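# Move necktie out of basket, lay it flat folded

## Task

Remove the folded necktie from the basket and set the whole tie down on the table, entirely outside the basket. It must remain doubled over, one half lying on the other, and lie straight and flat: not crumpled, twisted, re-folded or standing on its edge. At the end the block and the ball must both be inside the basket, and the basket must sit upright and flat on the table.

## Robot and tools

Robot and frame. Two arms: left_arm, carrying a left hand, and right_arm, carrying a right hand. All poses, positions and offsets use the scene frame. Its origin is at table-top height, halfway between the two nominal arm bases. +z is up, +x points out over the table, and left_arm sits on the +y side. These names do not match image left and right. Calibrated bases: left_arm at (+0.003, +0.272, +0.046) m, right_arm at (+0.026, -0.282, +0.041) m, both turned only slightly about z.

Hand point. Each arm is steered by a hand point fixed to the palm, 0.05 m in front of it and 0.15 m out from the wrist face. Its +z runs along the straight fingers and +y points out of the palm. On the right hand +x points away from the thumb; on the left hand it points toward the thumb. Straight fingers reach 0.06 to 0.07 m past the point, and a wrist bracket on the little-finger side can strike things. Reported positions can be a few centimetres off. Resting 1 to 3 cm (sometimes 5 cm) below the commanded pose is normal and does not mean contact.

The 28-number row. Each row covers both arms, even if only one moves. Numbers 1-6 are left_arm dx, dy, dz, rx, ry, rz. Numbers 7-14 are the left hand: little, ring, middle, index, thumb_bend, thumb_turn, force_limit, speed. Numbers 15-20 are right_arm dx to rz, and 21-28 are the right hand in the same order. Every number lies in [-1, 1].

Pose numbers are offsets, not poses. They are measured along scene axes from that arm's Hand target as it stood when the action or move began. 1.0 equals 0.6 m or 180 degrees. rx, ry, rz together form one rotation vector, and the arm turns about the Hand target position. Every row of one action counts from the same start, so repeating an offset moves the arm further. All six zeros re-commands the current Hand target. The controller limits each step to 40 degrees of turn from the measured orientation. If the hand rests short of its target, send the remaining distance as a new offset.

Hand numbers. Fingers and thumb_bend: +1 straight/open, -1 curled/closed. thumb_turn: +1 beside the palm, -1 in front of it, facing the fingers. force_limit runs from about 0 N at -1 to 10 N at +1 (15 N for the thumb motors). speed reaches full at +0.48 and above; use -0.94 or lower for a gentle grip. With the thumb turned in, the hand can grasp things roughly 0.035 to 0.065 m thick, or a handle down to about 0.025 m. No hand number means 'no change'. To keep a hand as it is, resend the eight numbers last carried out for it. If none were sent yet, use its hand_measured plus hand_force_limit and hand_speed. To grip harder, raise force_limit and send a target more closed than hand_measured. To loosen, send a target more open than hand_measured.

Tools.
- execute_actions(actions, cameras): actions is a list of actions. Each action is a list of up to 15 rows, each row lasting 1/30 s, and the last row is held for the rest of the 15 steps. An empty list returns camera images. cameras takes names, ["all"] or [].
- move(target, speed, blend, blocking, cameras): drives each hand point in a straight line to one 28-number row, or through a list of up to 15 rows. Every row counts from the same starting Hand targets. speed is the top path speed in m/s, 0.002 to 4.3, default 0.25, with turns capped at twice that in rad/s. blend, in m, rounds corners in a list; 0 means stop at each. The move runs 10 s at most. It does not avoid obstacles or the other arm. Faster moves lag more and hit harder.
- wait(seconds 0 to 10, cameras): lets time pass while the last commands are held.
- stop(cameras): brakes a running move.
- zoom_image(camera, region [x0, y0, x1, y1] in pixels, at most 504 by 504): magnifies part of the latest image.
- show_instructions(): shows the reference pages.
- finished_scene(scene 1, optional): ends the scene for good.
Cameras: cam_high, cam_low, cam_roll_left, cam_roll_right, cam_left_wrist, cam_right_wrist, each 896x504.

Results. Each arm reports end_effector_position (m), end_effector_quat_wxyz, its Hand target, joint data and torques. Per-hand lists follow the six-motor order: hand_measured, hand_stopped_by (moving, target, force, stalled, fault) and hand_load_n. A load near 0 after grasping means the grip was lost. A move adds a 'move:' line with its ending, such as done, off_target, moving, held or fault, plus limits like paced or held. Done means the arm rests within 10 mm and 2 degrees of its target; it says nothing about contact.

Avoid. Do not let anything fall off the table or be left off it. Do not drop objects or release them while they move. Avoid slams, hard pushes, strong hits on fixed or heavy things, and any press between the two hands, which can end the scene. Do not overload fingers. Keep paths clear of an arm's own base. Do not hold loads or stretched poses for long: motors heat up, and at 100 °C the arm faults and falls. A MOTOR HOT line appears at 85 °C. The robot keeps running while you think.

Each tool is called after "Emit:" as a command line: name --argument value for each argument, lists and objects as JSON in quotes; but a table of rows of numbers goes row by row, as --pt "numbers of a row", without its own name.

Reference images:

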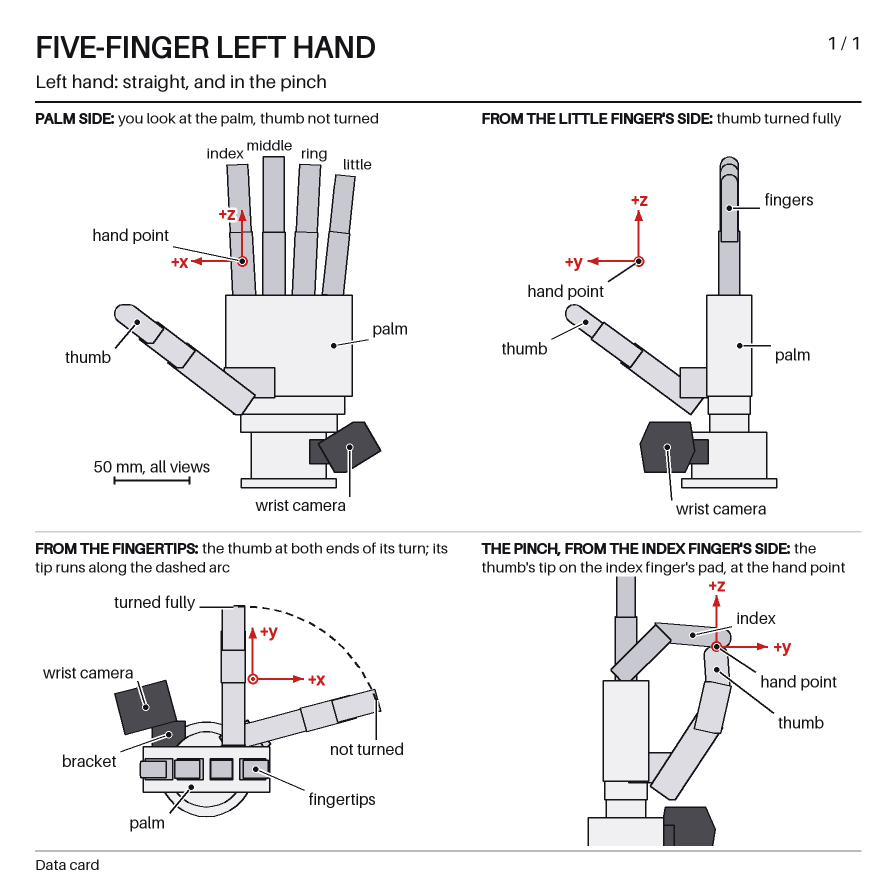

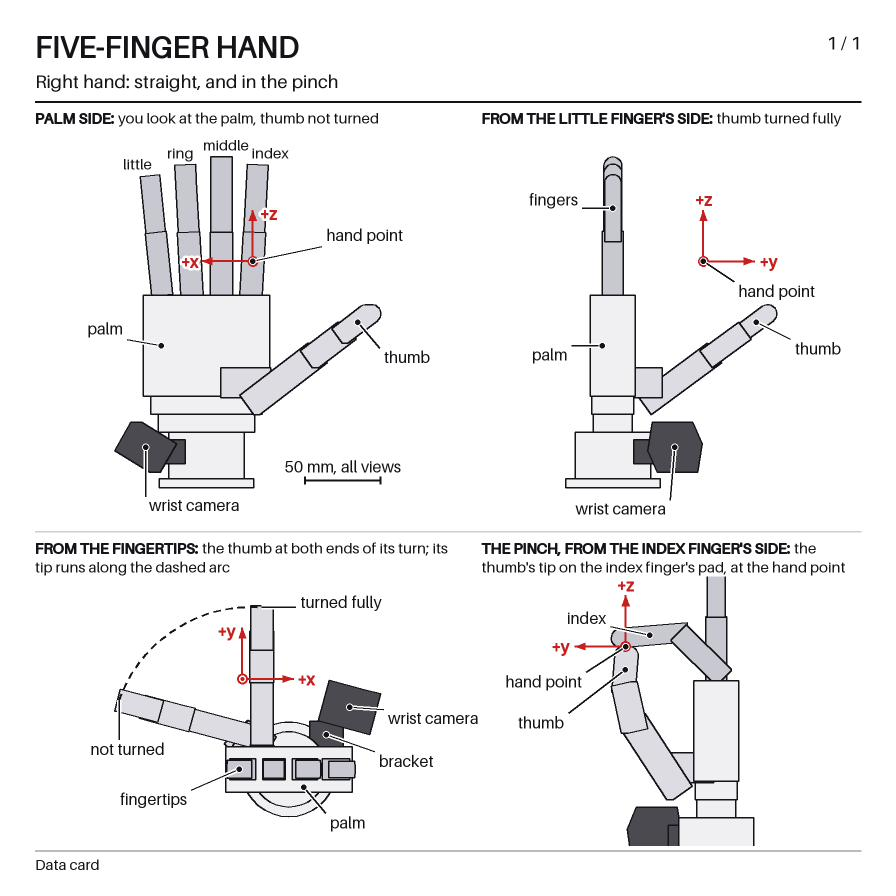

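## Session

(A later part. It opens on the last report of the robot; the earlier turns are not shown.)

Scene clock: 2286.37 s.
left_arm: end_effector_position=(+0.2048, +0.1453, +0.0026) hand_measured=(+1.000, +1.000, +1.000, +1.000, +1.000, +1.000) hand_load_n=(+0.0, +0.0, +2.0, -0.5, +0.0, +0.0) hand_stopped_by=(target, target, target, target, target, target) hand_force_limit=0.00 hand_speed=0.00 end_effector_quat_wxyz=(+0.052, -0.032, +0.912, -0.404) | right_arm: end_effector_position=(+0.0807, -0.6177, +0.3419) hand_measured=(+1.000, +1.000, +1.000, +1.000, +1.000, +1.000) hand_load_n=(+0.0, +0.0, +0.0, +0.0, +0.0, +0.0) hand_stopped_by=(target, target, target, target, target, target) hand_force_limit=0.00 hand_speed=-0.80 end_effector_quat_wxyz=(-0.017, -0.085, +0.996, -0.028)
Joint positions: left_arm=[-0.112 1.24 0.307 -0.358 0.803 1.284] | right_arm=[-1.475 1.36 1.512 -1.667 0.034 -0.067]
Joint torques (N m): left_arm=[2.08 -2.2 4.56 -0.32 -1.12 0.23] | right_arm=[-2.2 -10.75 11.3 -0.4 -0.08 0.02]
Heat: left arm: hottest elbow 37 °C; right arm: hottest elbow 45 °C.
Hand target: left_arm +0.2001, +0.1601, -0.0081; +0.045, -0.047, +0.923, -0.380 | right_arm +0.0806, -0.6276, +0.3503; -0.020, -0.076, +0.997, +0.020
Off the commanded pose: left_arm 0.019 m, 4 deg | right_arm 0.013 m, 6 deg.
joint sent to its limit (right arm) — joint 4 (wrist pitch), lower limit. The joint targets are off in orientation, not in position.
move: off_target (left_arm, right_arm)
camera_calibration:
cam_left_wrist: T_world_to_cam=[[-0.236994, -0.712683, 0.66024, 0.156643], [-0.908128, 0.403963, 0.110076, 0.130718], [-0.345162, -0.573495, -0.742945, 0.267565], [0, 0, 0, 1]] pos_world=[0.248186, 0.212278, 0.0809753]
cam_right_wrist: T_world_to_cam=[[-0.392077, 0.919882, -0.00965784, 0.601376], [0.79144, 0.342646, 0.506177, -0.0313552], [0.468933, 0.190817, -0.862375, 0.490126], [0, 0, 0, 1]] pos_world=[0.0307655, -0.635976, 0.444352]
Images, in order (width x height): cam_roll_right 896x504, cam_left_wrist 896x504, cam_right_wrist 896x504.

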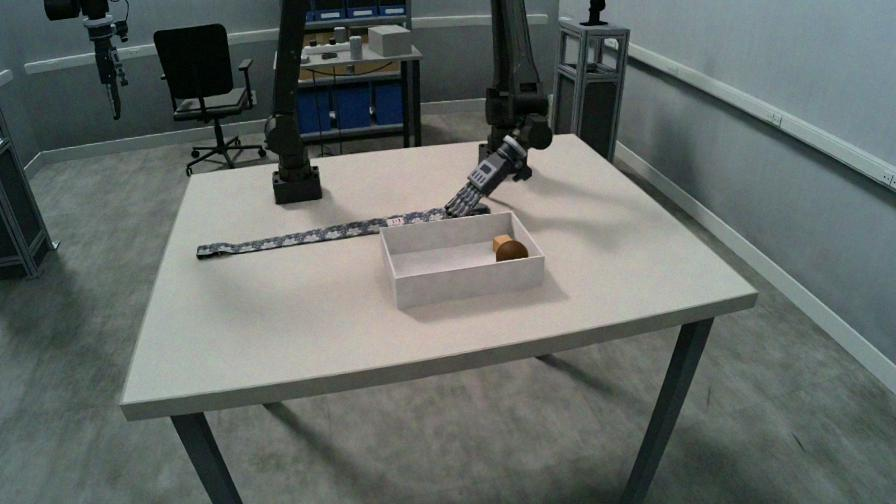

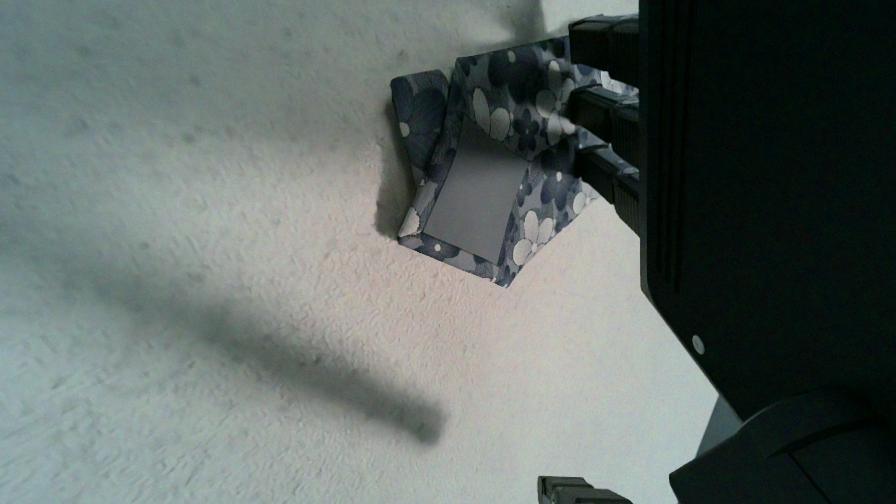

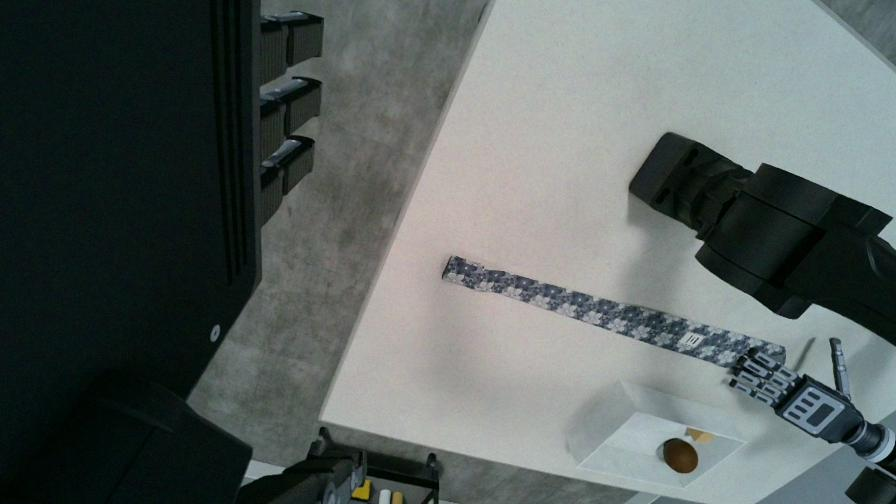

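Emit:
move --pt "0 -0.02 0.2 0 0 0 1 1 1 1 1 1 0 0 0 0 0 0 0 0 1 1 1 1 1 1 0 -0.8" --pt "0.03 -0.4 0.3 -0.04 0 0 1 1 1 1 1 1 0 0 0 0 0 0 0 0 1 1 1 1 1 1 0 -0.8" --speed 0.2 --cameras '["cam_left_wrist","cam_roll_right","cam_right_wrist","cam_low"]'

Emit:
zoom_image --camera "cam_right_wrist" --region '[420, 230, 620, 350]'

Emit:
zoom_image --camera "cam_low" --region '[260, 190, 460, 260]'

Emit:
zoom_image --camera "cam_roll_right" --region '[180, 190, 380, 290]'

Scene clock: 2298.43 s.
left_arm: end_effector_position=(+0.2066, -0.0606, +0.1533) hand_measured=(+1.000, +1.000, +1.000, +1.000, +1.000, +1.000) hand_load_n=(+0.0, +0.0, +0.0, +0.0, +0.0, -0.5) hand_stopped_by=(target, target, target, target, target, target) hand_force_limit=0.00 hand_speed=0.00 end_effector_quat_wxyz=(+0.031, -0.058, +0.905, -0.421) | right_arm: end_effector_position=(+0.0807, -0.6177, +0.3419) hand_measured=(+1.000, +1.000, +1.000, +1.000, +1.000, +1.000) hand_load_n=(+0.0, +0.0, +0.0, +0.0, +0.0, +0.0) hand_stopped_by=(target, target, target, target, target, target) hand_force_limit=0.00 hand_speed=-0.80 end_effector_quat_wxyz=(-0.017, -0.085, +0.996, -0.028)
Joint positions: left_arm=[-0.8 1.114 0.658 -0.355 0.48 0.464] | right_arm=[-1.475 1.36 1.512 -1.667 0.034 -0.067]
Joint torques (N m): left_arm=[-1.14 -4.42 11.19 1.55 0.23 -0.03] | right_arm=[-1.08 -10.4 10.97 -0.24 -0.1 0.08]
Heat: left arm: hottest elbow 36 °C; right arm: hottest elbow 45 °C.
Hand target: left_arm +0.2180, -0.0798, +0.1718; +0.042, -0.050, +0.897, -0.437 | right_arm +0.0806, -0.6276, +0.3503; -0.020, -0.076, +0.997, +0.020
Off the commanded pose: left_arm 0.029 m, 3 deg | right_arm 0.013 m, 6 deg.
joint sent to its limit (right arm) — joint 4 (wrist pitch), lower limit. The joint targets are off in orientation, not in position.
move: off_target (left_arm, right_arm)
camera_calibration:
cam_left_wrist: T_world_to_cam=[[-0.178189, -0.690575, 0.700967, -0.106122], [-0.911809, 0.383698, 0.146223, 0.192843], [-0.369937, -0.613092, -0.698043, 0.257806], [0, 0, 0, 1]] pos_world=[0.252298, 0.0107798, 0.22615]
cam_right_wrist: T_world_to_cam=[[-0.392077, 0.919882, -0.00965784, 0.601376], [0.79144, 0.342646, 0.506177, -0.0313552], [0.468933, 0.190817, -0.862375, 0.490126], [0, 0, 0, 1]] pos_world=[0.0307655, -0.635976, 0.444352]
Images, in order (width x height): cam_low 896x504, cam_roll_right 896x504, cam_left_wrist 896x504, cam_right_wrist 896x504.

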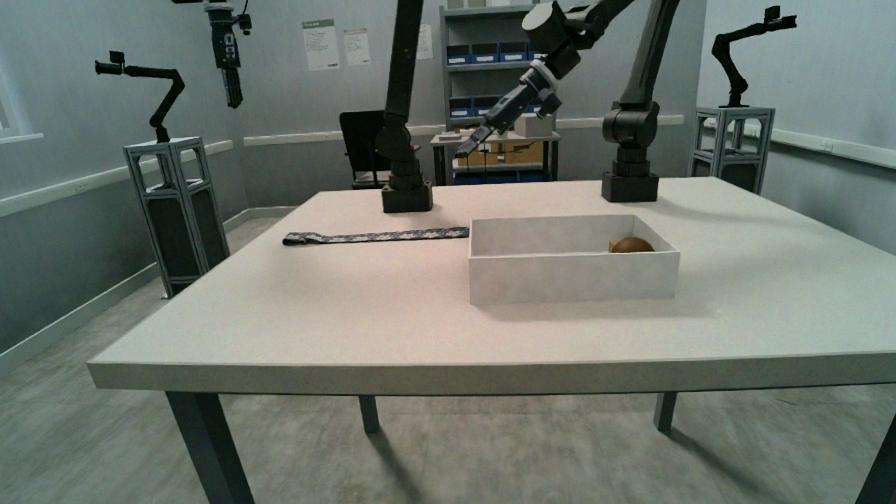

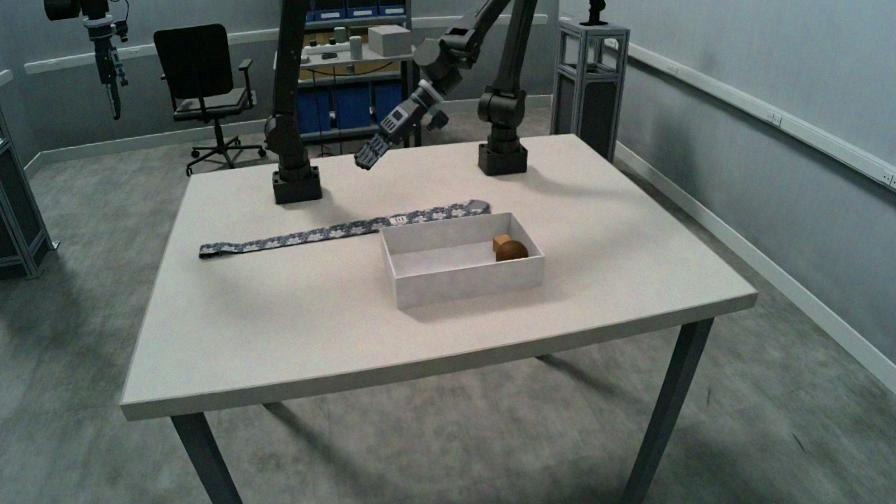

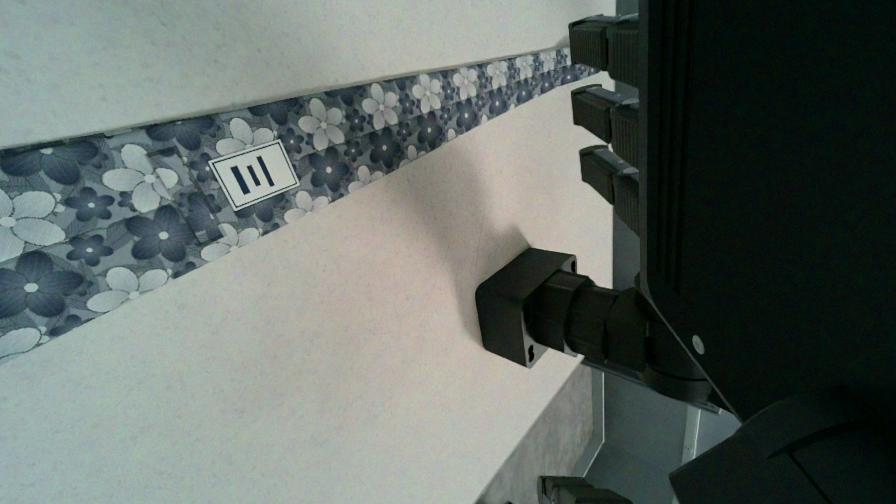

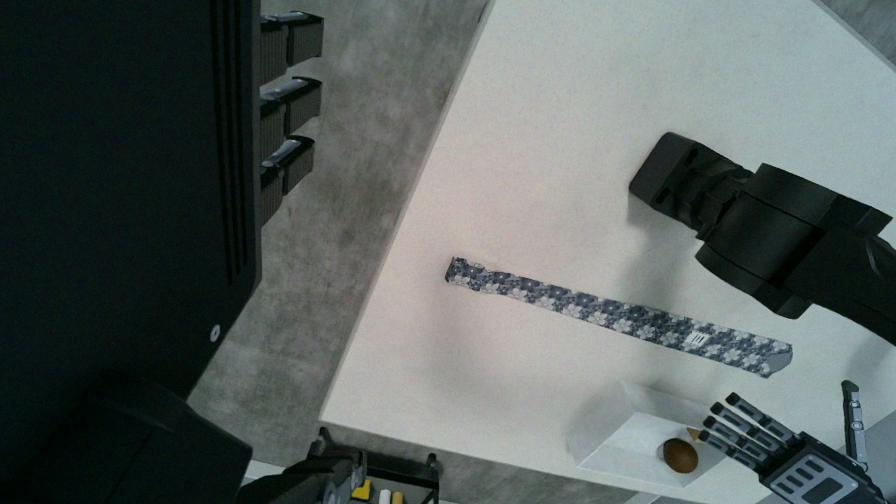

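Scaled by 2.520 from the camera's 896x504 image, which has a finer 1280x720 frame.

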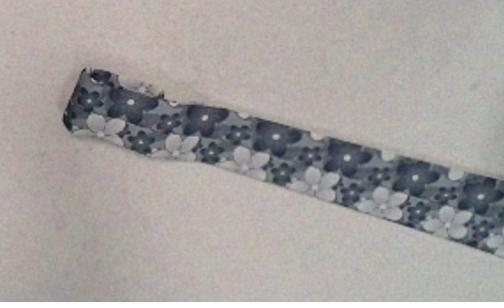

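Scaled by 2.520 from the camera's 896x504 image, which has a finer 1280x720 frame.

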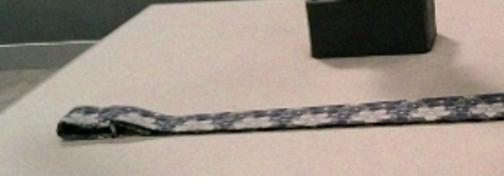

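Scaled by 2.520 from the camera's 896x504 image, which has a finer 1280x720 frame.

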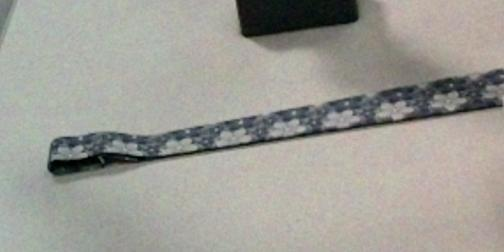

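Emit:
move --pt "0.055 -0.7 0.0 -0.0435 0 0 -1 -1 0.3 0.3 0.8 -1 0 0 0 0 0 0 0 0 1 1 1 1 1 1 0 -0.8" --pt "0.055 -0.71 -0.15 -0.0435 0 0 -1 -1 0.3 0.3 0.8 -1 0 0 0 0 0 0 0 0 1 1 1 1 1 1 0 -0.8" --speed '[0.25,0.1]' --cameras '["cam_left_wrist","cam_right_wrist"]'

Emit:
zoom_image --camera "cam_right_wrist" --region '[380, 200, 620, 350]'

Scene clock: 2320.13 s.
left_arm: end_effector_position=(+0.2601, -0.5007, +0.0955) hand_measured=(-1.000, -1.000, +0.300, +0.300, +0.800, -1.000) hand_load_n=(+0.0, +0.0, +0.5, +0.0, +0.0, +0.0) hand_stopped_by=(target, target, target, target, target, target) hand_force_limit=0.00 hand_speed=0.00 end_effector_quat_wxyz=(+0.043, -0.053, +0.864, -0.499) | right_arm: end_effector_position=(+0.0807, -0.6177, +0.3419) hand_measured=(+1.000, +1.000, +1.000, +1.000, +1.000, +1.000) hand_load_n=(+0.0, +0.0, +0.0, +0.0, +0.0, +0.0) hand_stopped_by=(target, target, target, target, target, target) hand_force_limit=0.00 hand_speed=-0.80 end_effector_quat_wxyz=(-0.017, -0.085, +0.996, -0.028)
Joint positions: left_arm=[-1.187 2.138 1.658 -0.055 0.217 0.152] | right_arm=[-1.475 1.36 1.512 -1.667 0.034 -0.067]
Joint torques (N m): left_arm=[-0.91 -18.2 7.83 1.98 0.02 -0.04] | right_arm=[-1.26 -10.87 10.97 -0.16 -0.11 0.01]
Heat: left arm: hottest elbow 37 °C; right arm: hottest elbow 45 °C.
Hand target: left_arm +0.2513, -0.5059, +0.0820; +0.039, -0.052, +0.865, -0.497 | right_arm +0.0806, -0.6276, +0.3503; -0.020, -0.076, +0.997, +0.020
Off the commanded pose: left_arm 0.017 m, 1 deg | right_arm 0.013 m, 6 deg.
joint sent to its limit (right arm) — joint 4 (wrist pitch), lower limit. The joint targets are off in orientation, not in position.
move: off_target (left_arm, right_arm)
camera_calibration:
cam_left_wrist: T_world_to_cam=[[-0.205008, -0.560116, 0.802647, -0.297422], [-0.916267, 0.398163, 0.0438242, 0.437092], [-0.344131, -0.726455, -0.594842, -0.105903], [0, 0, 0, 1]] pos_world=[0.303074, -0.417559, 0.156574]
cam_right_wrist: T_world_to_cam=[[-0.392077, 0.919882, -0.00965784, 0.601376], [0.79144, 0.342646, 0.506177, -0.0313552], [0.468933, 0.190817, -0.862375, 0.490126], [0, 0, 0, 1]] pos_world=[0.0307655, -0.635976, 0.444352]
Images, in order (width x height): cam_left_wrist 896x504, cam_right_wrist 896x504.

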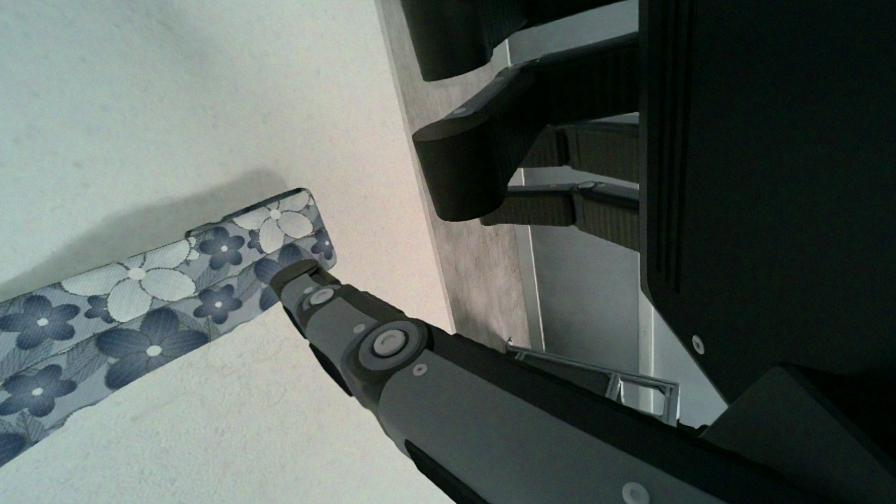

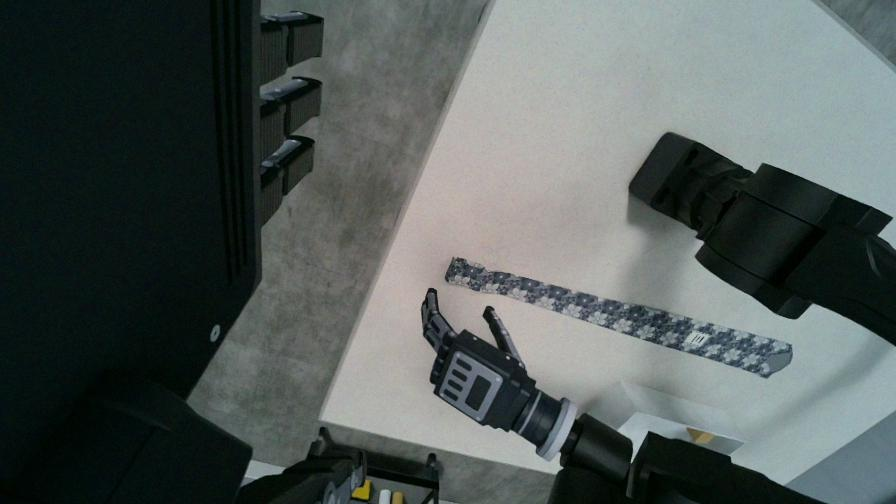

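Scaled by 2.100 from the camera's 896x504 image, which has a finer 1280x720 frame.

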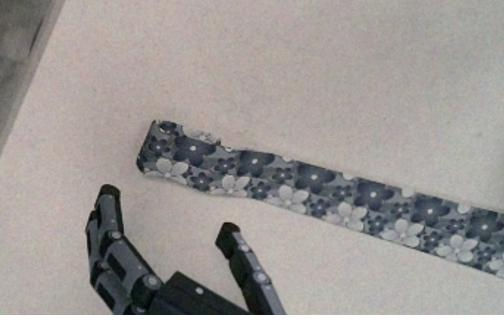

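Emit:
move --pt "-0.003 0.0 -0.12 0 0 0 -1 -1 0.3 0.3 0.8 -1 0 0 0 0 0 0 0 0 1 1 1 1 1 1 0 -0.8" --speed 0.08 --cameras '["cam_left_wrist"]'

Scene clock: 2326.53 s.
left_arm: end_effector_position=(+0.2600, -0.5038, +0.0321) hand_measured=(-1.000, -1.000, +0.300, +0.300, +0.800, -1.000) hand_load_n=(+0.0, +0.0, +0.0, +0.0, +0.0, +0.0) hand_stopped_by=(target, target, target, target, target, target) hand_force_limit=0.00 hand_speed=0.00 end_effector_quat_wxyz=(+0.045, -0.053, +0.861, -0.504) | right_arm: end_effector_position=(+0.0807, -0.6177, +0.3419) hand_measured=(+1.000, +1.000, +1.000, +1.000, +1.000, +1.000) hand_load_n=(+0.0, +0.0, +0.0, +0.0, +0.0, +0.0) hand_stopped_by=(target, target, target, target, target, target) hand_force_limit=0.00 hand_speed=-0.80 end_effector_quat_wxyz=(-0.017, -0.085, +0.996, -0.028)
Joint positions: left_arm=[-1.189 2.23 1.626 0.081 0.215 0.15] | right_arm=[-1.475 1.36 1.512 -1.667 0.034 -0.067]
Joint torques (N m): left_arm=[-1.32 -18.08 7.2 1.92 0.01 -0.01] | right_arm=[-0.97 -11.58 11.18 -0.27 -0.08 0.03]
Heat: left arm: hottest elbow 37 °C; right arm: hottest elbow 45 °C.
Hand target: left_arm +0.2493, -0.5059, +0.0100; +0.039, -0.052, +0.865, -0.497 | right_arm +0.0806, -0.6276, +0.3503; -0.020, -0.076, +0.997, +0.020
Off the commanded pose: left_arm 0.025 m, 1 deg | right_arm 0.013 m, 6 deg.
joint sent to its limit (right arm) — joint 4 (wrist pitch), lower limit. The joint targets are off in orientation, not in position.
move: off_target (left_arm, right_arm)
camera_calibration:
cam_left_wrist: T_world_to_cam=[[-0.207818, -0.551236, 0.808054, -0.243342], [-0.916668, 0.398044, 0.0357847, 0.44132], [-0.341367, -0.73328, -0.588021, -0.150251], [0, 0, 0, 1]] pos_world=[0.302683, -0.419979, 0.0924901]
Images, in order (width x height): cam_left_wrist 896x504.

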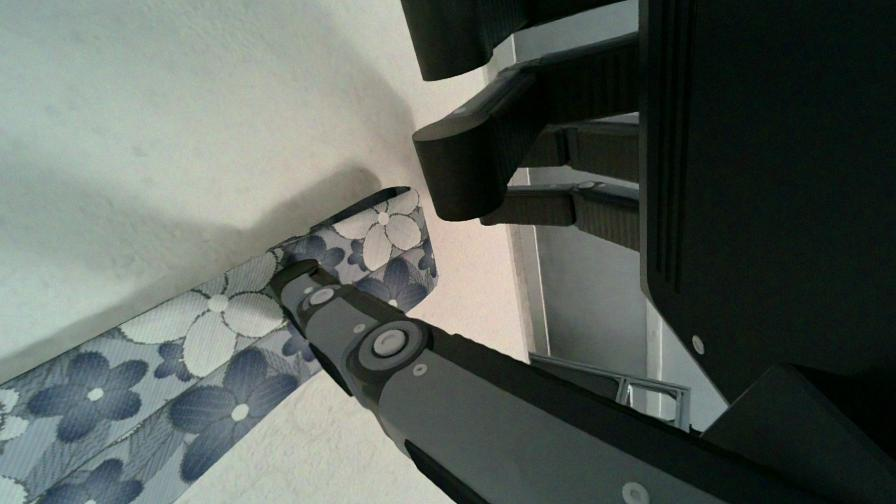

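Emit:
move --pt "0 0.0 -0.02 0 0 0 -1 -1 0.3 0.3 0.8 -1 0 0 0 0 0 0 0 0 1 1 1 1 1 1 0 -0.8" --speed 0.08 --cameras '["cam_left_wrist","cam_right_wrist"]'

Emit:
zoom_image --camera "cam_right_wrist" --region '[400, 220, 560, 350]'

Scene clock: 2332.53 s.
left_arm: end_effector_position=(+0.2610, -0.5068, +0.0316) hand_measured=(-1.000, -1.000, +0.300, +0.300, +0.800, -1.000) hand_load_n=(+0.0, +0.0, +0.0, +0.0, +0.5, +0.5) hand_stopped_by=(target, target, target, target, target, target) hand_force_limit=0.00 hand_speed=0.00 end_effector_quat_wxyz=(+0.047, -0.053, +0.857, -0.510) | right_arm: end_effector_position=(+0.0807, -0.6177, +0.3419) hand_measured=(+1.000, +1.000, +1.000, +1.000, +1.000, +1.000) hand_load_n=(+0.0, +0.0, +0.0, +0.5, +0.0, +0.0) hand_stopped_by=(target, target, target, target, target, target) hand_force_limit=0.00 hand_speed=-0.80 end_effector_quat_wxyz=(-0.017, -0.085, +0.996, -0.028)
Joint positions: left_arm=[-1.189 2.237 1.626 0.103 0.215 0.147] | right_arm=[-1.475 1.36 1.512 -1.667 0.034 -0.067]
Joint torques (N m): left_arm=[-0.97 -17.49 6.95 1.89 0.03 0.02] | right_arm=[-1.55 -10.29 11.21 -0.09 -0.05 0.03]
Heat: left arm: hottest elbow 37 °C; right arm: hottest elbow 45 °C.
Hand target: left_arm +0.2493, -0.5059, -0.0022; +0.039, -0.052, +0.865, -0.497 | right_arm +0.0806, -0.6276, +0.3503; -0.020, -0.076, +0.997, +0.020
Off the commanded pose: left_arm 0.036 m, 2 deg | right_arm 0.013 m, 6 deg.
joint sent to its limit (right arm) — joint 4 (wrist pitch), lower limit. The joint targets are off in orientation, not in position.
move: off_target (left_arm, right_arm)
camera_calibration:
cam_left_wrist: T_world_to_cam=[[-0.209944, -0.539254, 0.815554, -0.238018], [-0.917363, 0.39717, 0.026461, 0.443523], [-0.338183, -0.742604, -0.578075, -0.158228], [0, 0, 0, 1]] pos_world=[0.303391, -0.422007, 0.0909127]
cam_right_wrist: T_world_to_cam=[[-0.392077, 0.919882, -0.00965784, 0.601376], [0.79144, 0.342646, 0.506177, -0.0313552], [0.468933, 0.190817, -0.862375, 0.490126], [0, 0, 0, 1]] pos_world=[0.0307655, -0.635976, 0.444352]
Images, in order (width x height): cam_left_wrist 896x504, cam_right_wrist 896x504.

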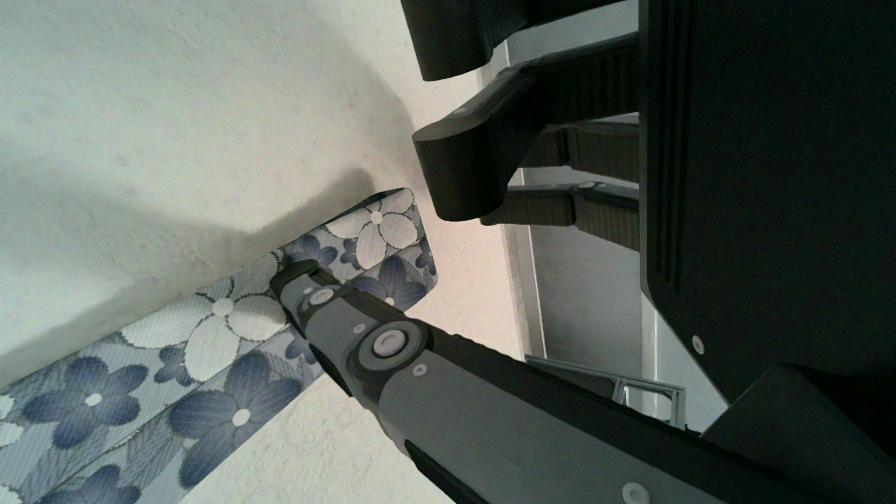

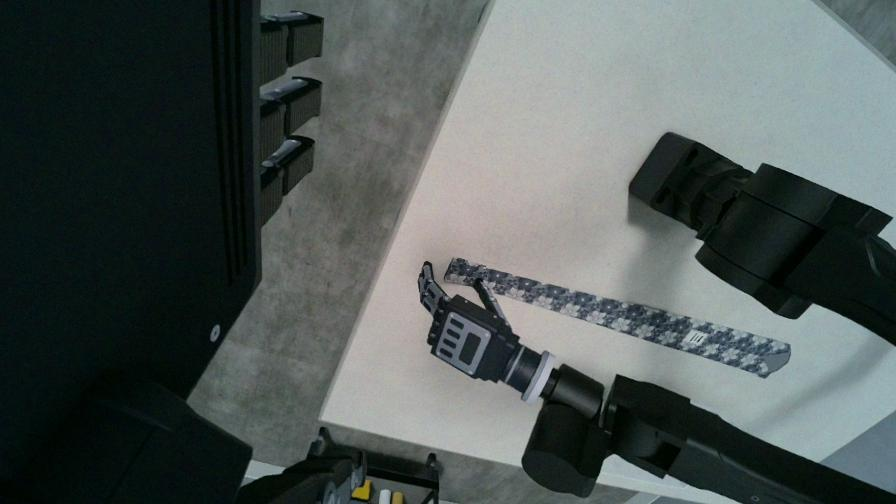

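Scaled by 3.150 from the camera's 896x504 image, which has a finer 1280x720 frame.

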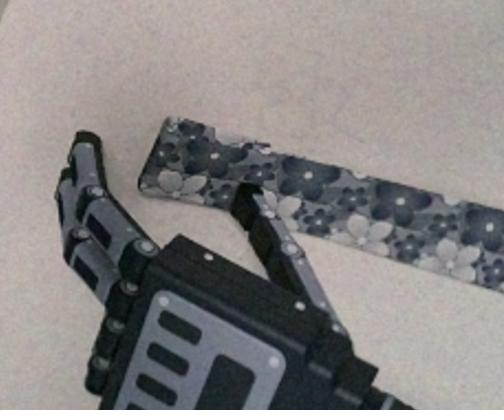

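Emit:
move --pt "0 0.0 -0.01 0 0 0 -1 -1 0.3 0.3 0.65 -1 0 -0.2 0 0 0 0 0 0 1 1 1 1 1 1 0 -0.8" --speed 0.08 --cameras '["cam_left_wrist"]'

Emit:
move --pt "0 0.0 -0.005 0 0 0 -1 -1 0.0 0.0 0.6 -1 0 -0.2 0 0 0 0 0 0 1 1 1 1 1 1 0 -0.8" --speed 0.08 --cameras '["cam_left_wrist","cam_right_wrist"]'

Emit:
zoom_image --camera "cam_right_wrist" --region '[400, 220, 560, 350]'

Scene clock: 2348.63 s.
left_arm: end_effector_position=(+0.2613, -0.5076, +0.0288) hand_measured=(-1.000, -1.000, +0.300, +0.300, +0.650, -1.000) hand_load_n=(+0.0, +0.0, +0.0, +0.0, +0.0, +0.0) hand_stopped_by=(target, target, target, target, target, target) hand_force_limit=0.00 hand_speed=-0.20 end_effector_quat_wxyz=(+0.047, -0.053, +0.856, -0.513) | right_arm: end_effector_position=(+0.0807, -0.6177, +0.3419) hand_measured=(+1.000, +1.000, +1.000, +1.000, +1.000, +1.000) hand_load_n=(+0.0, +0.0, +0.0, +0.0, +0.0, +0.0) hand_stopped_by=(target, target, target, target, target, target) hand_force_limit=0.00 hand_speed=-0.80 end_effector_quat_wxyz=(-0.017, -0.085, +0.996, -0.028)
Joint positions: left_arm=[-1.189 2.242 1.625 0.115 0.215 0.147] | right_arm=[-1.475 1.36 1.512 -1.667 0.034 -0.067]
Joint torques (N m): left_arm=[-1.03 -17.44 6.93 1.8 0.01 0.03] | right_arm=[-1.2 -10.46 10.96 -0.23 -0.08 0]
Heat: left arm: hottest elbow 36 °C; right arm: hottest elbow 45 °C.
Hand target: left_arm +0.2493, -0.5059, -0.0081; +0.039, -0.052, +0.865, -0.497 | right_arm +0.0806, -0.6276, +0.3503; -0.020, -0.076, +0.997, +0.020
Off the commanded pose: left_arm 0.039 m, 2 deg | right_arm 0.013 m, 6 deg.
joint sent to its limit (right arm) — joint 4 (wrist pitch), lower limit. The joint targets are off in orientation, not in position.
move: off_target (left_arm, right_arm)
camera_calibration:
cam_left_wrist: T_world_to_cam=[[-0.211143, -0.535522, 0.817701, -0.233893], [-0.917463, 0.397144, 0.0231912, 0.444302], [-0.337164, -0.745314, -0.575176, -0.162091], [0, 0, 0, 1]] pos_world=[0.303594, -0.422515, 0.0877195]
Images, in order (width x height): cam_left_wrist 896x504.

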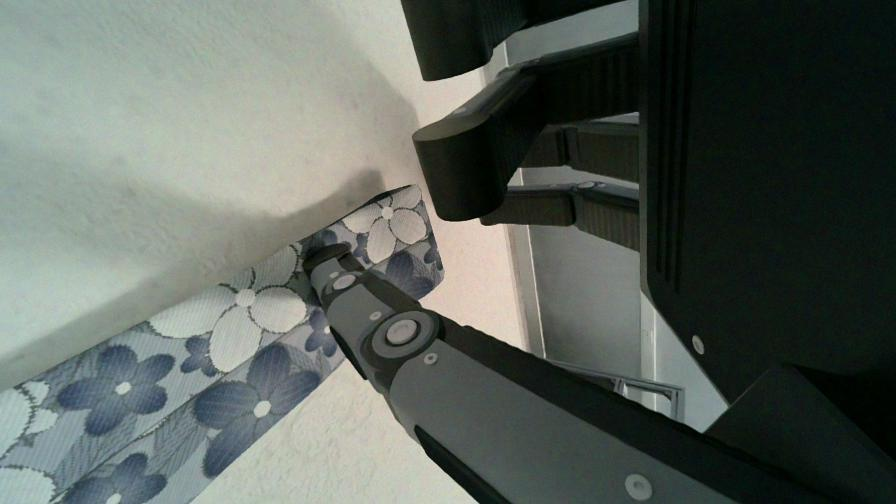

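Scene clock: 2349.33 s.
left_arm: end_effector_position=(+0.2616, -0.5083, +0.0275) hand_measured=(-1.000, -1.000, +0.000, +0.000, +0.600, -1.000) hand_load_n=(+0.0, +0.0, +0.0, +0.0, +0.0, +0.0) hand_stopped_by=(target, target, target, target, target, target) hand_force_limit=0.00 hand_speed=-0.20 end_effector_quat_wxyz=(+0.048, -0.052, +0.855, -0.514) | right_arm: end_effector_position=(+0.0807, -0.6177, +0.3419) hand_measured=(+1.000, +1.000, +1.000, +1.000, +1.000, +1.000) hand_load_n=(+0.0, +0.0, +0.0, +0.0, +0.0, +0.0) hand_stopped_by=(target, target, target, target, target, target) hand_force_limit=0.00 hand_speed=-0.80 end_effector_quat_wxyz=(-0.017, -0.085, +0.996, -0.028)
Joint positions: left_arm=[-1.189 2.246 1.625 0.122 0.215 0.147] | right_arm=[-1.475 1.36 1.512 -1.667 0.034 -0.067]
Joint torques (N m): left_arm=[-1.55 -17.08 6.83 1.78 0.02 0.03] | right_arm=[-0.44 -11.34 11.08 -0.17 -0.04 0]
Heat: left arm: hottest elbow 36 °C; right arm: hottest elbow 45 °C.
Hand target: left_arm +0.2493, -0.5059, -0.0111; +0.038, -0.052, +0.865, -0.497 | right_arm +0.0806, -0.6276, +0.3503; -0.020, -0.076, +0.997, +0.020
Off the commanded pose: left_arm 0.040 m, 2 deg | right_arm 0.013 m, 6 deg.
joint sent to its limit (right arm) — joint 4 (wrist pitch), lower limit. The joint targets are off in orientation, not in position.
move: off_target (left_arm, right_arm)
camera_calibration:
cam_left_wrist: T_world_to_cam=[[-0.211797, -0.532902, 0.819242, -0.231643], [-0.917577, 0.397001, 0.0210228, 0.444886], [-0.336443, -0.747265, -0.573063, -0.164544], [0, 0, 0, 1]] pos_world=[0.303796, -0.423021, 0.0861244]
cam_right_wrist: T_world_to_cam=[[-0.392077, 0.919882, -0.00965784, 0.601376], [0.79144, 0.342646, 0.506177, -0.0313552], [0.468933, 0.190817, -0.862375, 0.490126], [0, 0, 0, 1]] pos_world=[0.0307655, -0.635976, 0.444352]
Images, in order (width x height): cam_left_wrist 896x504, cam_right_wrist 896x504.

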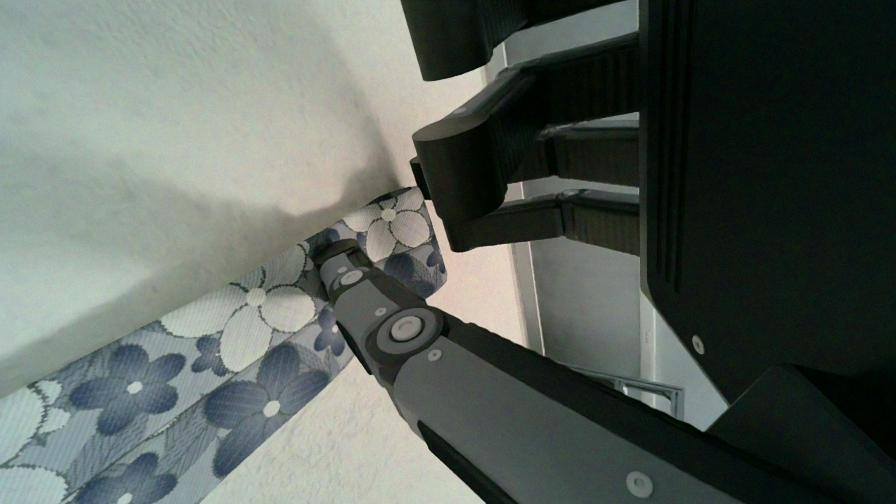

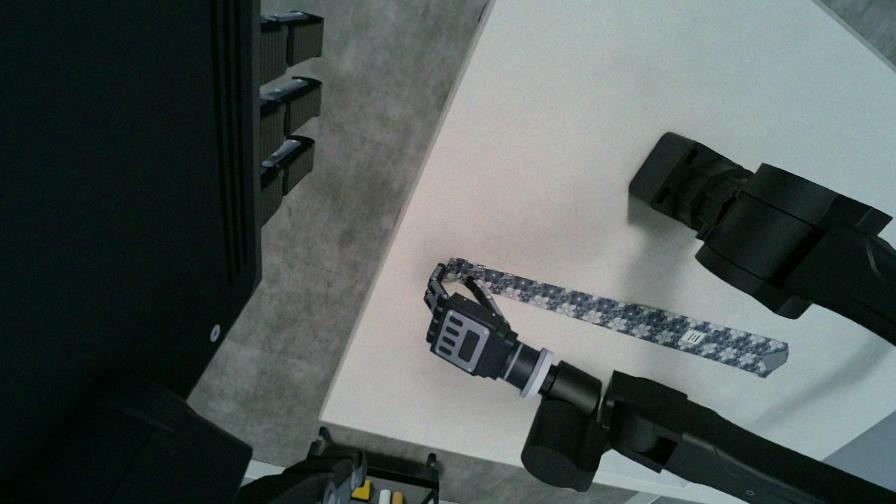

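Scaled by 3.150 from the camera's 896x504 image, which has a finer 1280x720 frame.

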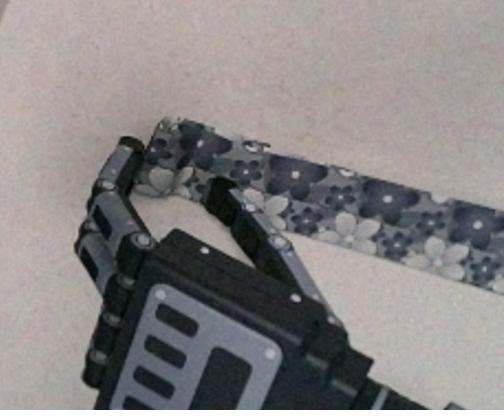

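Emit:
move --pt "0 0.01 -0.015 0 0 0 -1 -1 0.0 0.0 0.6 -1 0 -0.2 0 0 0 0 0 0 1 1 1 1 1 1 0 -0.8" --pt "0 0.01 -0.025 0 0 0 -1 -1 -0.2 -0.2 0.5 -1 0 -0.3 0 0 0 0 0 0 1 1 1 1 1 1 0 -0.8" --speed 0.08 --cameras '["cam_left_wrist","cam_right_wrist"]'

Emit:
zoom_image --camera "cam_right_wrist" --region '[400, 220, 560, 350]'

Scene clock: 2358.23 s.
left_arm: end_effector_position=(+0.2611, -0.5085, +0.0226) hand_measured=(-1.000, -1.000, -0.200, -0.200, +0.500, -1.000) hand_load_n=(+0.0, +0.0, +0.0, +0.0, -2.0, -0.5) hand_stopped_by=(target, target, target, target, target, target) hand_force_limit=0.00 hand_speed=-0.30 end_effector_quat_wxyz=(+0.049, -0.051, +0.849, -0.523) | right_arm: end_effector_position=(+0.0807, -0.6177, +0.3419) hand_measured=(+1.000, +1.000, +1.000, +1.000, +1.000, +1.000) hand_load_n=(+0.0, +0.0, +0.0, +0.0, +0.0, +0.0) hand_stopped_by=(target, target, target, target, target, target) hand_force_limit=0.00 hand_speed=-0.80 end_effector_quat_wxyz=(-0.017, -0.085, +0.996, -0.028)
Joint positions: left_arm=[-1.189 2.252 1.607 0.169 0.217 0.145] | right_arm=[-1.475 1.36 1.512 -1.667 0.034 -0.067]
Joint torques (N m): left_arm=[-0.85 -16.79 6.27 1.35 0.05 0.03] | right_arm=[-1.55 -10.99 11.29 -0.18 -0.11 0]
Heat: left arm: hottest elbow 36 °C; right arm: hottest elbow 45 °C.
Hand target: left_arm +0.2493, -0.4999, -0.0261; +0.039, -0.052, +0.865, -0.497 | right_arm +0.0806, -0.6276, +0.3503; -0.020, -0.076, +0.997, +0.020
Off the commanded pose: left_arm 0.051 m, 4 deg | right_arm 0.013 m, 6 deg.
joint sent to its limit (right arm) — joint 4 (wrist pitch), lower limit. The joint targets are off in orientation, not in position.
move: off_target (left_arm, right_arm); target 2's new numbers were sent with left_arm's hand 0.055 m and 4 deg from that target
camera_calibration:
cam_left_wrist: T_world_to_cam=[[-0.21814, -0.515046, 0.828941, -0.217373], [-0.917089, 0.398633, 0.00634585, 0.445715], [-0.333711, -0.758828, -0.5593, -0.174512], [0, 0, 0, 1]] pos_world=[0.303106, -0.422058, 0.0797566]
cam_right_wrist: T_world_to_cam=[[-0.392077, 0.919882, -0.00965784, 0.601376], [0.79144, 0.342646, 0.506177, -0.0313552], [0.468933, 0.190817, -0.862375, 0.490126], [0, 0, 0, 1]] pos_world=[0.0307655, -0.635976, 0.444352]
Images, in order (width x height): cam_left_wrist 896x504, cam_right_wrist 896x504.

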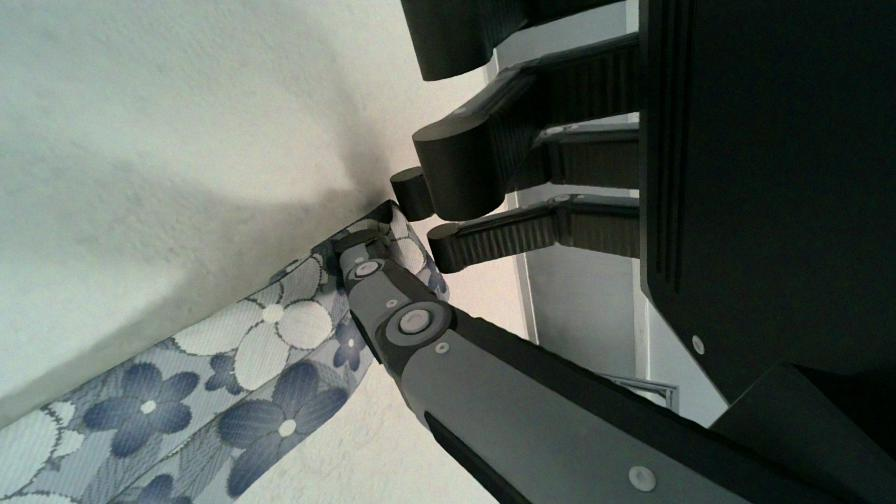

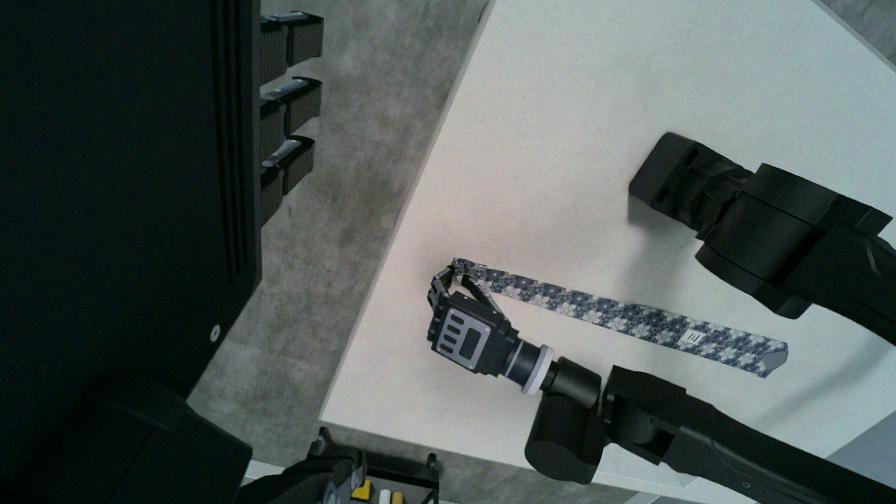

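Scaled by 3.150 from the camera's 896x504 image, which has a finer 1280x720 frame.

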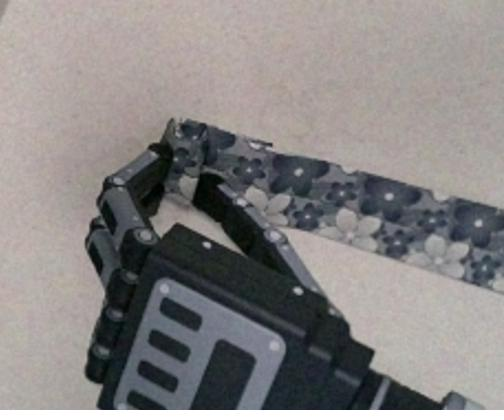

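Emit:
move --pt "0 0 -0.01 0 0 0 -1 -1 -0.2 -0.2 0.5 -1 0 -0.3 0 0 0 0 0 0 1 1 1 1 1 1 0 -0.8" --pt "0 0.0 -0.012 0 0 0 -1 -1 -0.45 -0.45 0.2 -1 0 -0.3 0 0 0 0 0 0 1 1 1 1 1 1 0 -0.8" --speed 0.08 --cameras '["cam_left_wrist","cam_right_wrist"]'

Emit:
zoom_image --camera "cam_right_wrist" --region '[400, 220, 560, 350]'

Scene clock: 2367.27 s.
left_arm: end_effector_position=(+0.2614, -0.5091, +0.0208) hand_measured=(-1.000, -1.000, -0.372, -0.450, +0.412, -1.000) hand_load_n=(+0.0, +0.0, +17.0, +0.0, +11.0, +1.0) hand_stopped_by=(target, target, force, target, force, target) hand_force_limit=0.00 hand_speed=-0.30 end_effector_quat_wxyz=(+0.050, -0.050, +0.848, -0.525) | right_arm: end_effector_position=(+0.0807, -0.6177, +0.3419) hand_measured=(+1.000, +1.000, +1.000, +1.000, +1.000, +1.000) hand_load_n=(+0.0, +0.0, +0.0, +0.0, -0.5, +0.0) hand_stopped_by=(target, target, target, target, target, target) hand_force_limit=0.00 hand_speed=-0.80 end_effector_quat_wxyz=(-0.017, -0.085, +0.996, -0.028)
Joint positions: left_arm=[-1.189 2.256 1.606 0.178 0.217 0.145] | right_arm=[-1.475 1.36 1.512 -1.667 0.034 -0.067]
Joint torques (N m): left_arm=[-1.08 -16.21 6.09 1.48 0.02 0.04] | right_arm=[-0.56 -10.7 11.36 -0.24 -0.14 0.05]
Heat: left arm: hottest elbow 35 °C; right arm: hottest elbow 45 °C.
Hand target: left_arm +0.2494, -0.5000, -0.0332; +0.039, -0.052, +0.865, -0.498 | right_arm +0.0806, -0.6276, +0.3503; -0.020, -0.076, +0.997, +0.020
Off the commanded pose: left_arm 0.056 m, 4 deg | right_arm 0.013 m, 6 deg.
joint sent to its limit (right arm) — joint 4 (wrist pitch), lower limit. The joint targets are off in orientation, not in position.
move: off_target (left_arm, right_arm); target 2's new numbers were sent with left_arm's hand 0.059 m and 4 deg from that target
camera_calibration:
cam_left_wrist: T_world_to_cam=[[-0.219587, -0.511525, 0.830737, -0.214038], [-0.917087, 0.398675, 0.00307121, 0.446257], [-0.332765, -0.761184, -0.556657, -0.177445], [0, 0, 0, 1]] pos_world=[0.303209, -0.422465, 0.0776629]
cam_right_wrist: T_world_to_cam=[[-0.392077, 0.919882, -0.00965784, 0.601376], [0.79144, 0.342646, 0.506177, -0.0313552], [0.468933, 0.190817, -0.862375, 0.490126], [0, 0, 0, 1]] pos_world=[0.0307655, -0.635976, 0.444352]
Images, in order (width x height): cam_left_wrist 896x504, cam_right_wrist 896x504.

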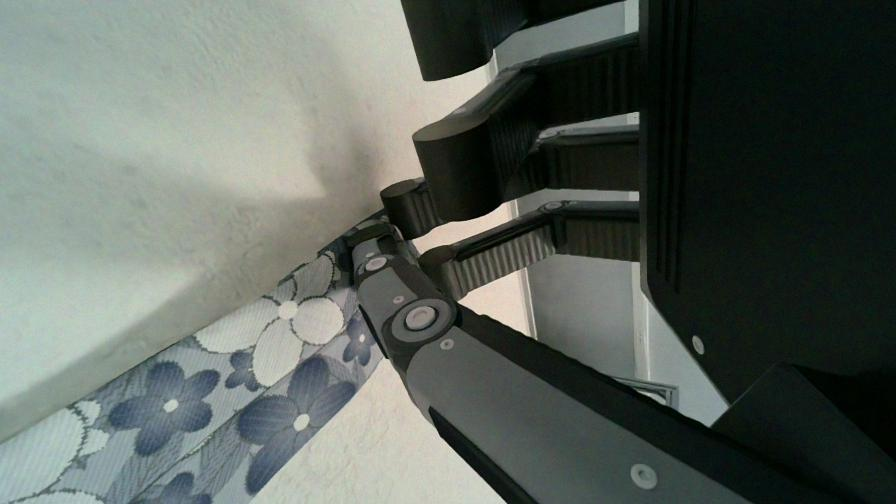

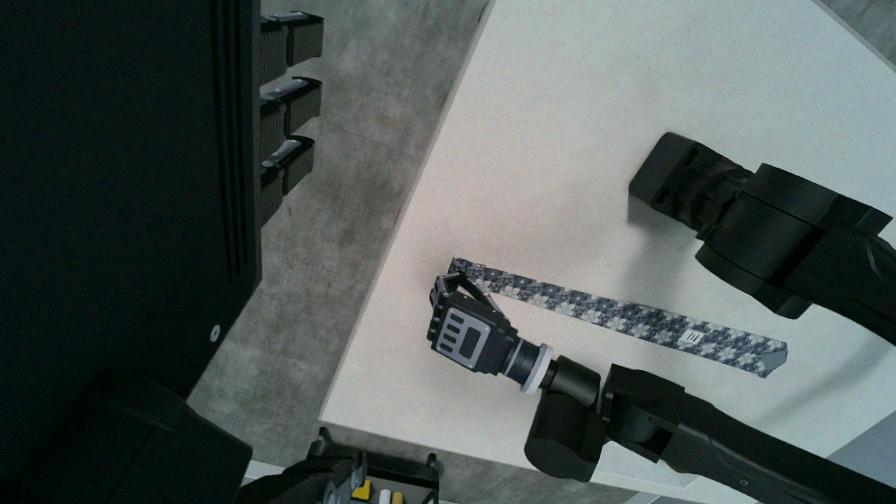

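Scaled by 3.150 from the camera's 896x504 image, which has a finer 1280x720 frame.

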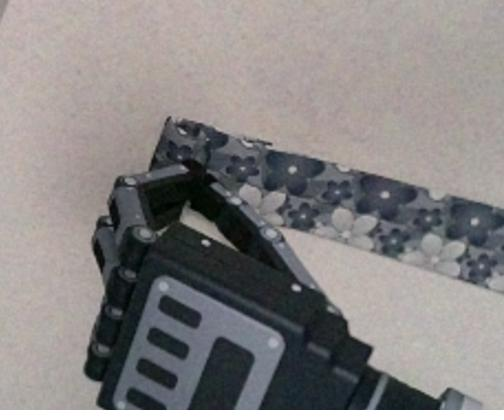

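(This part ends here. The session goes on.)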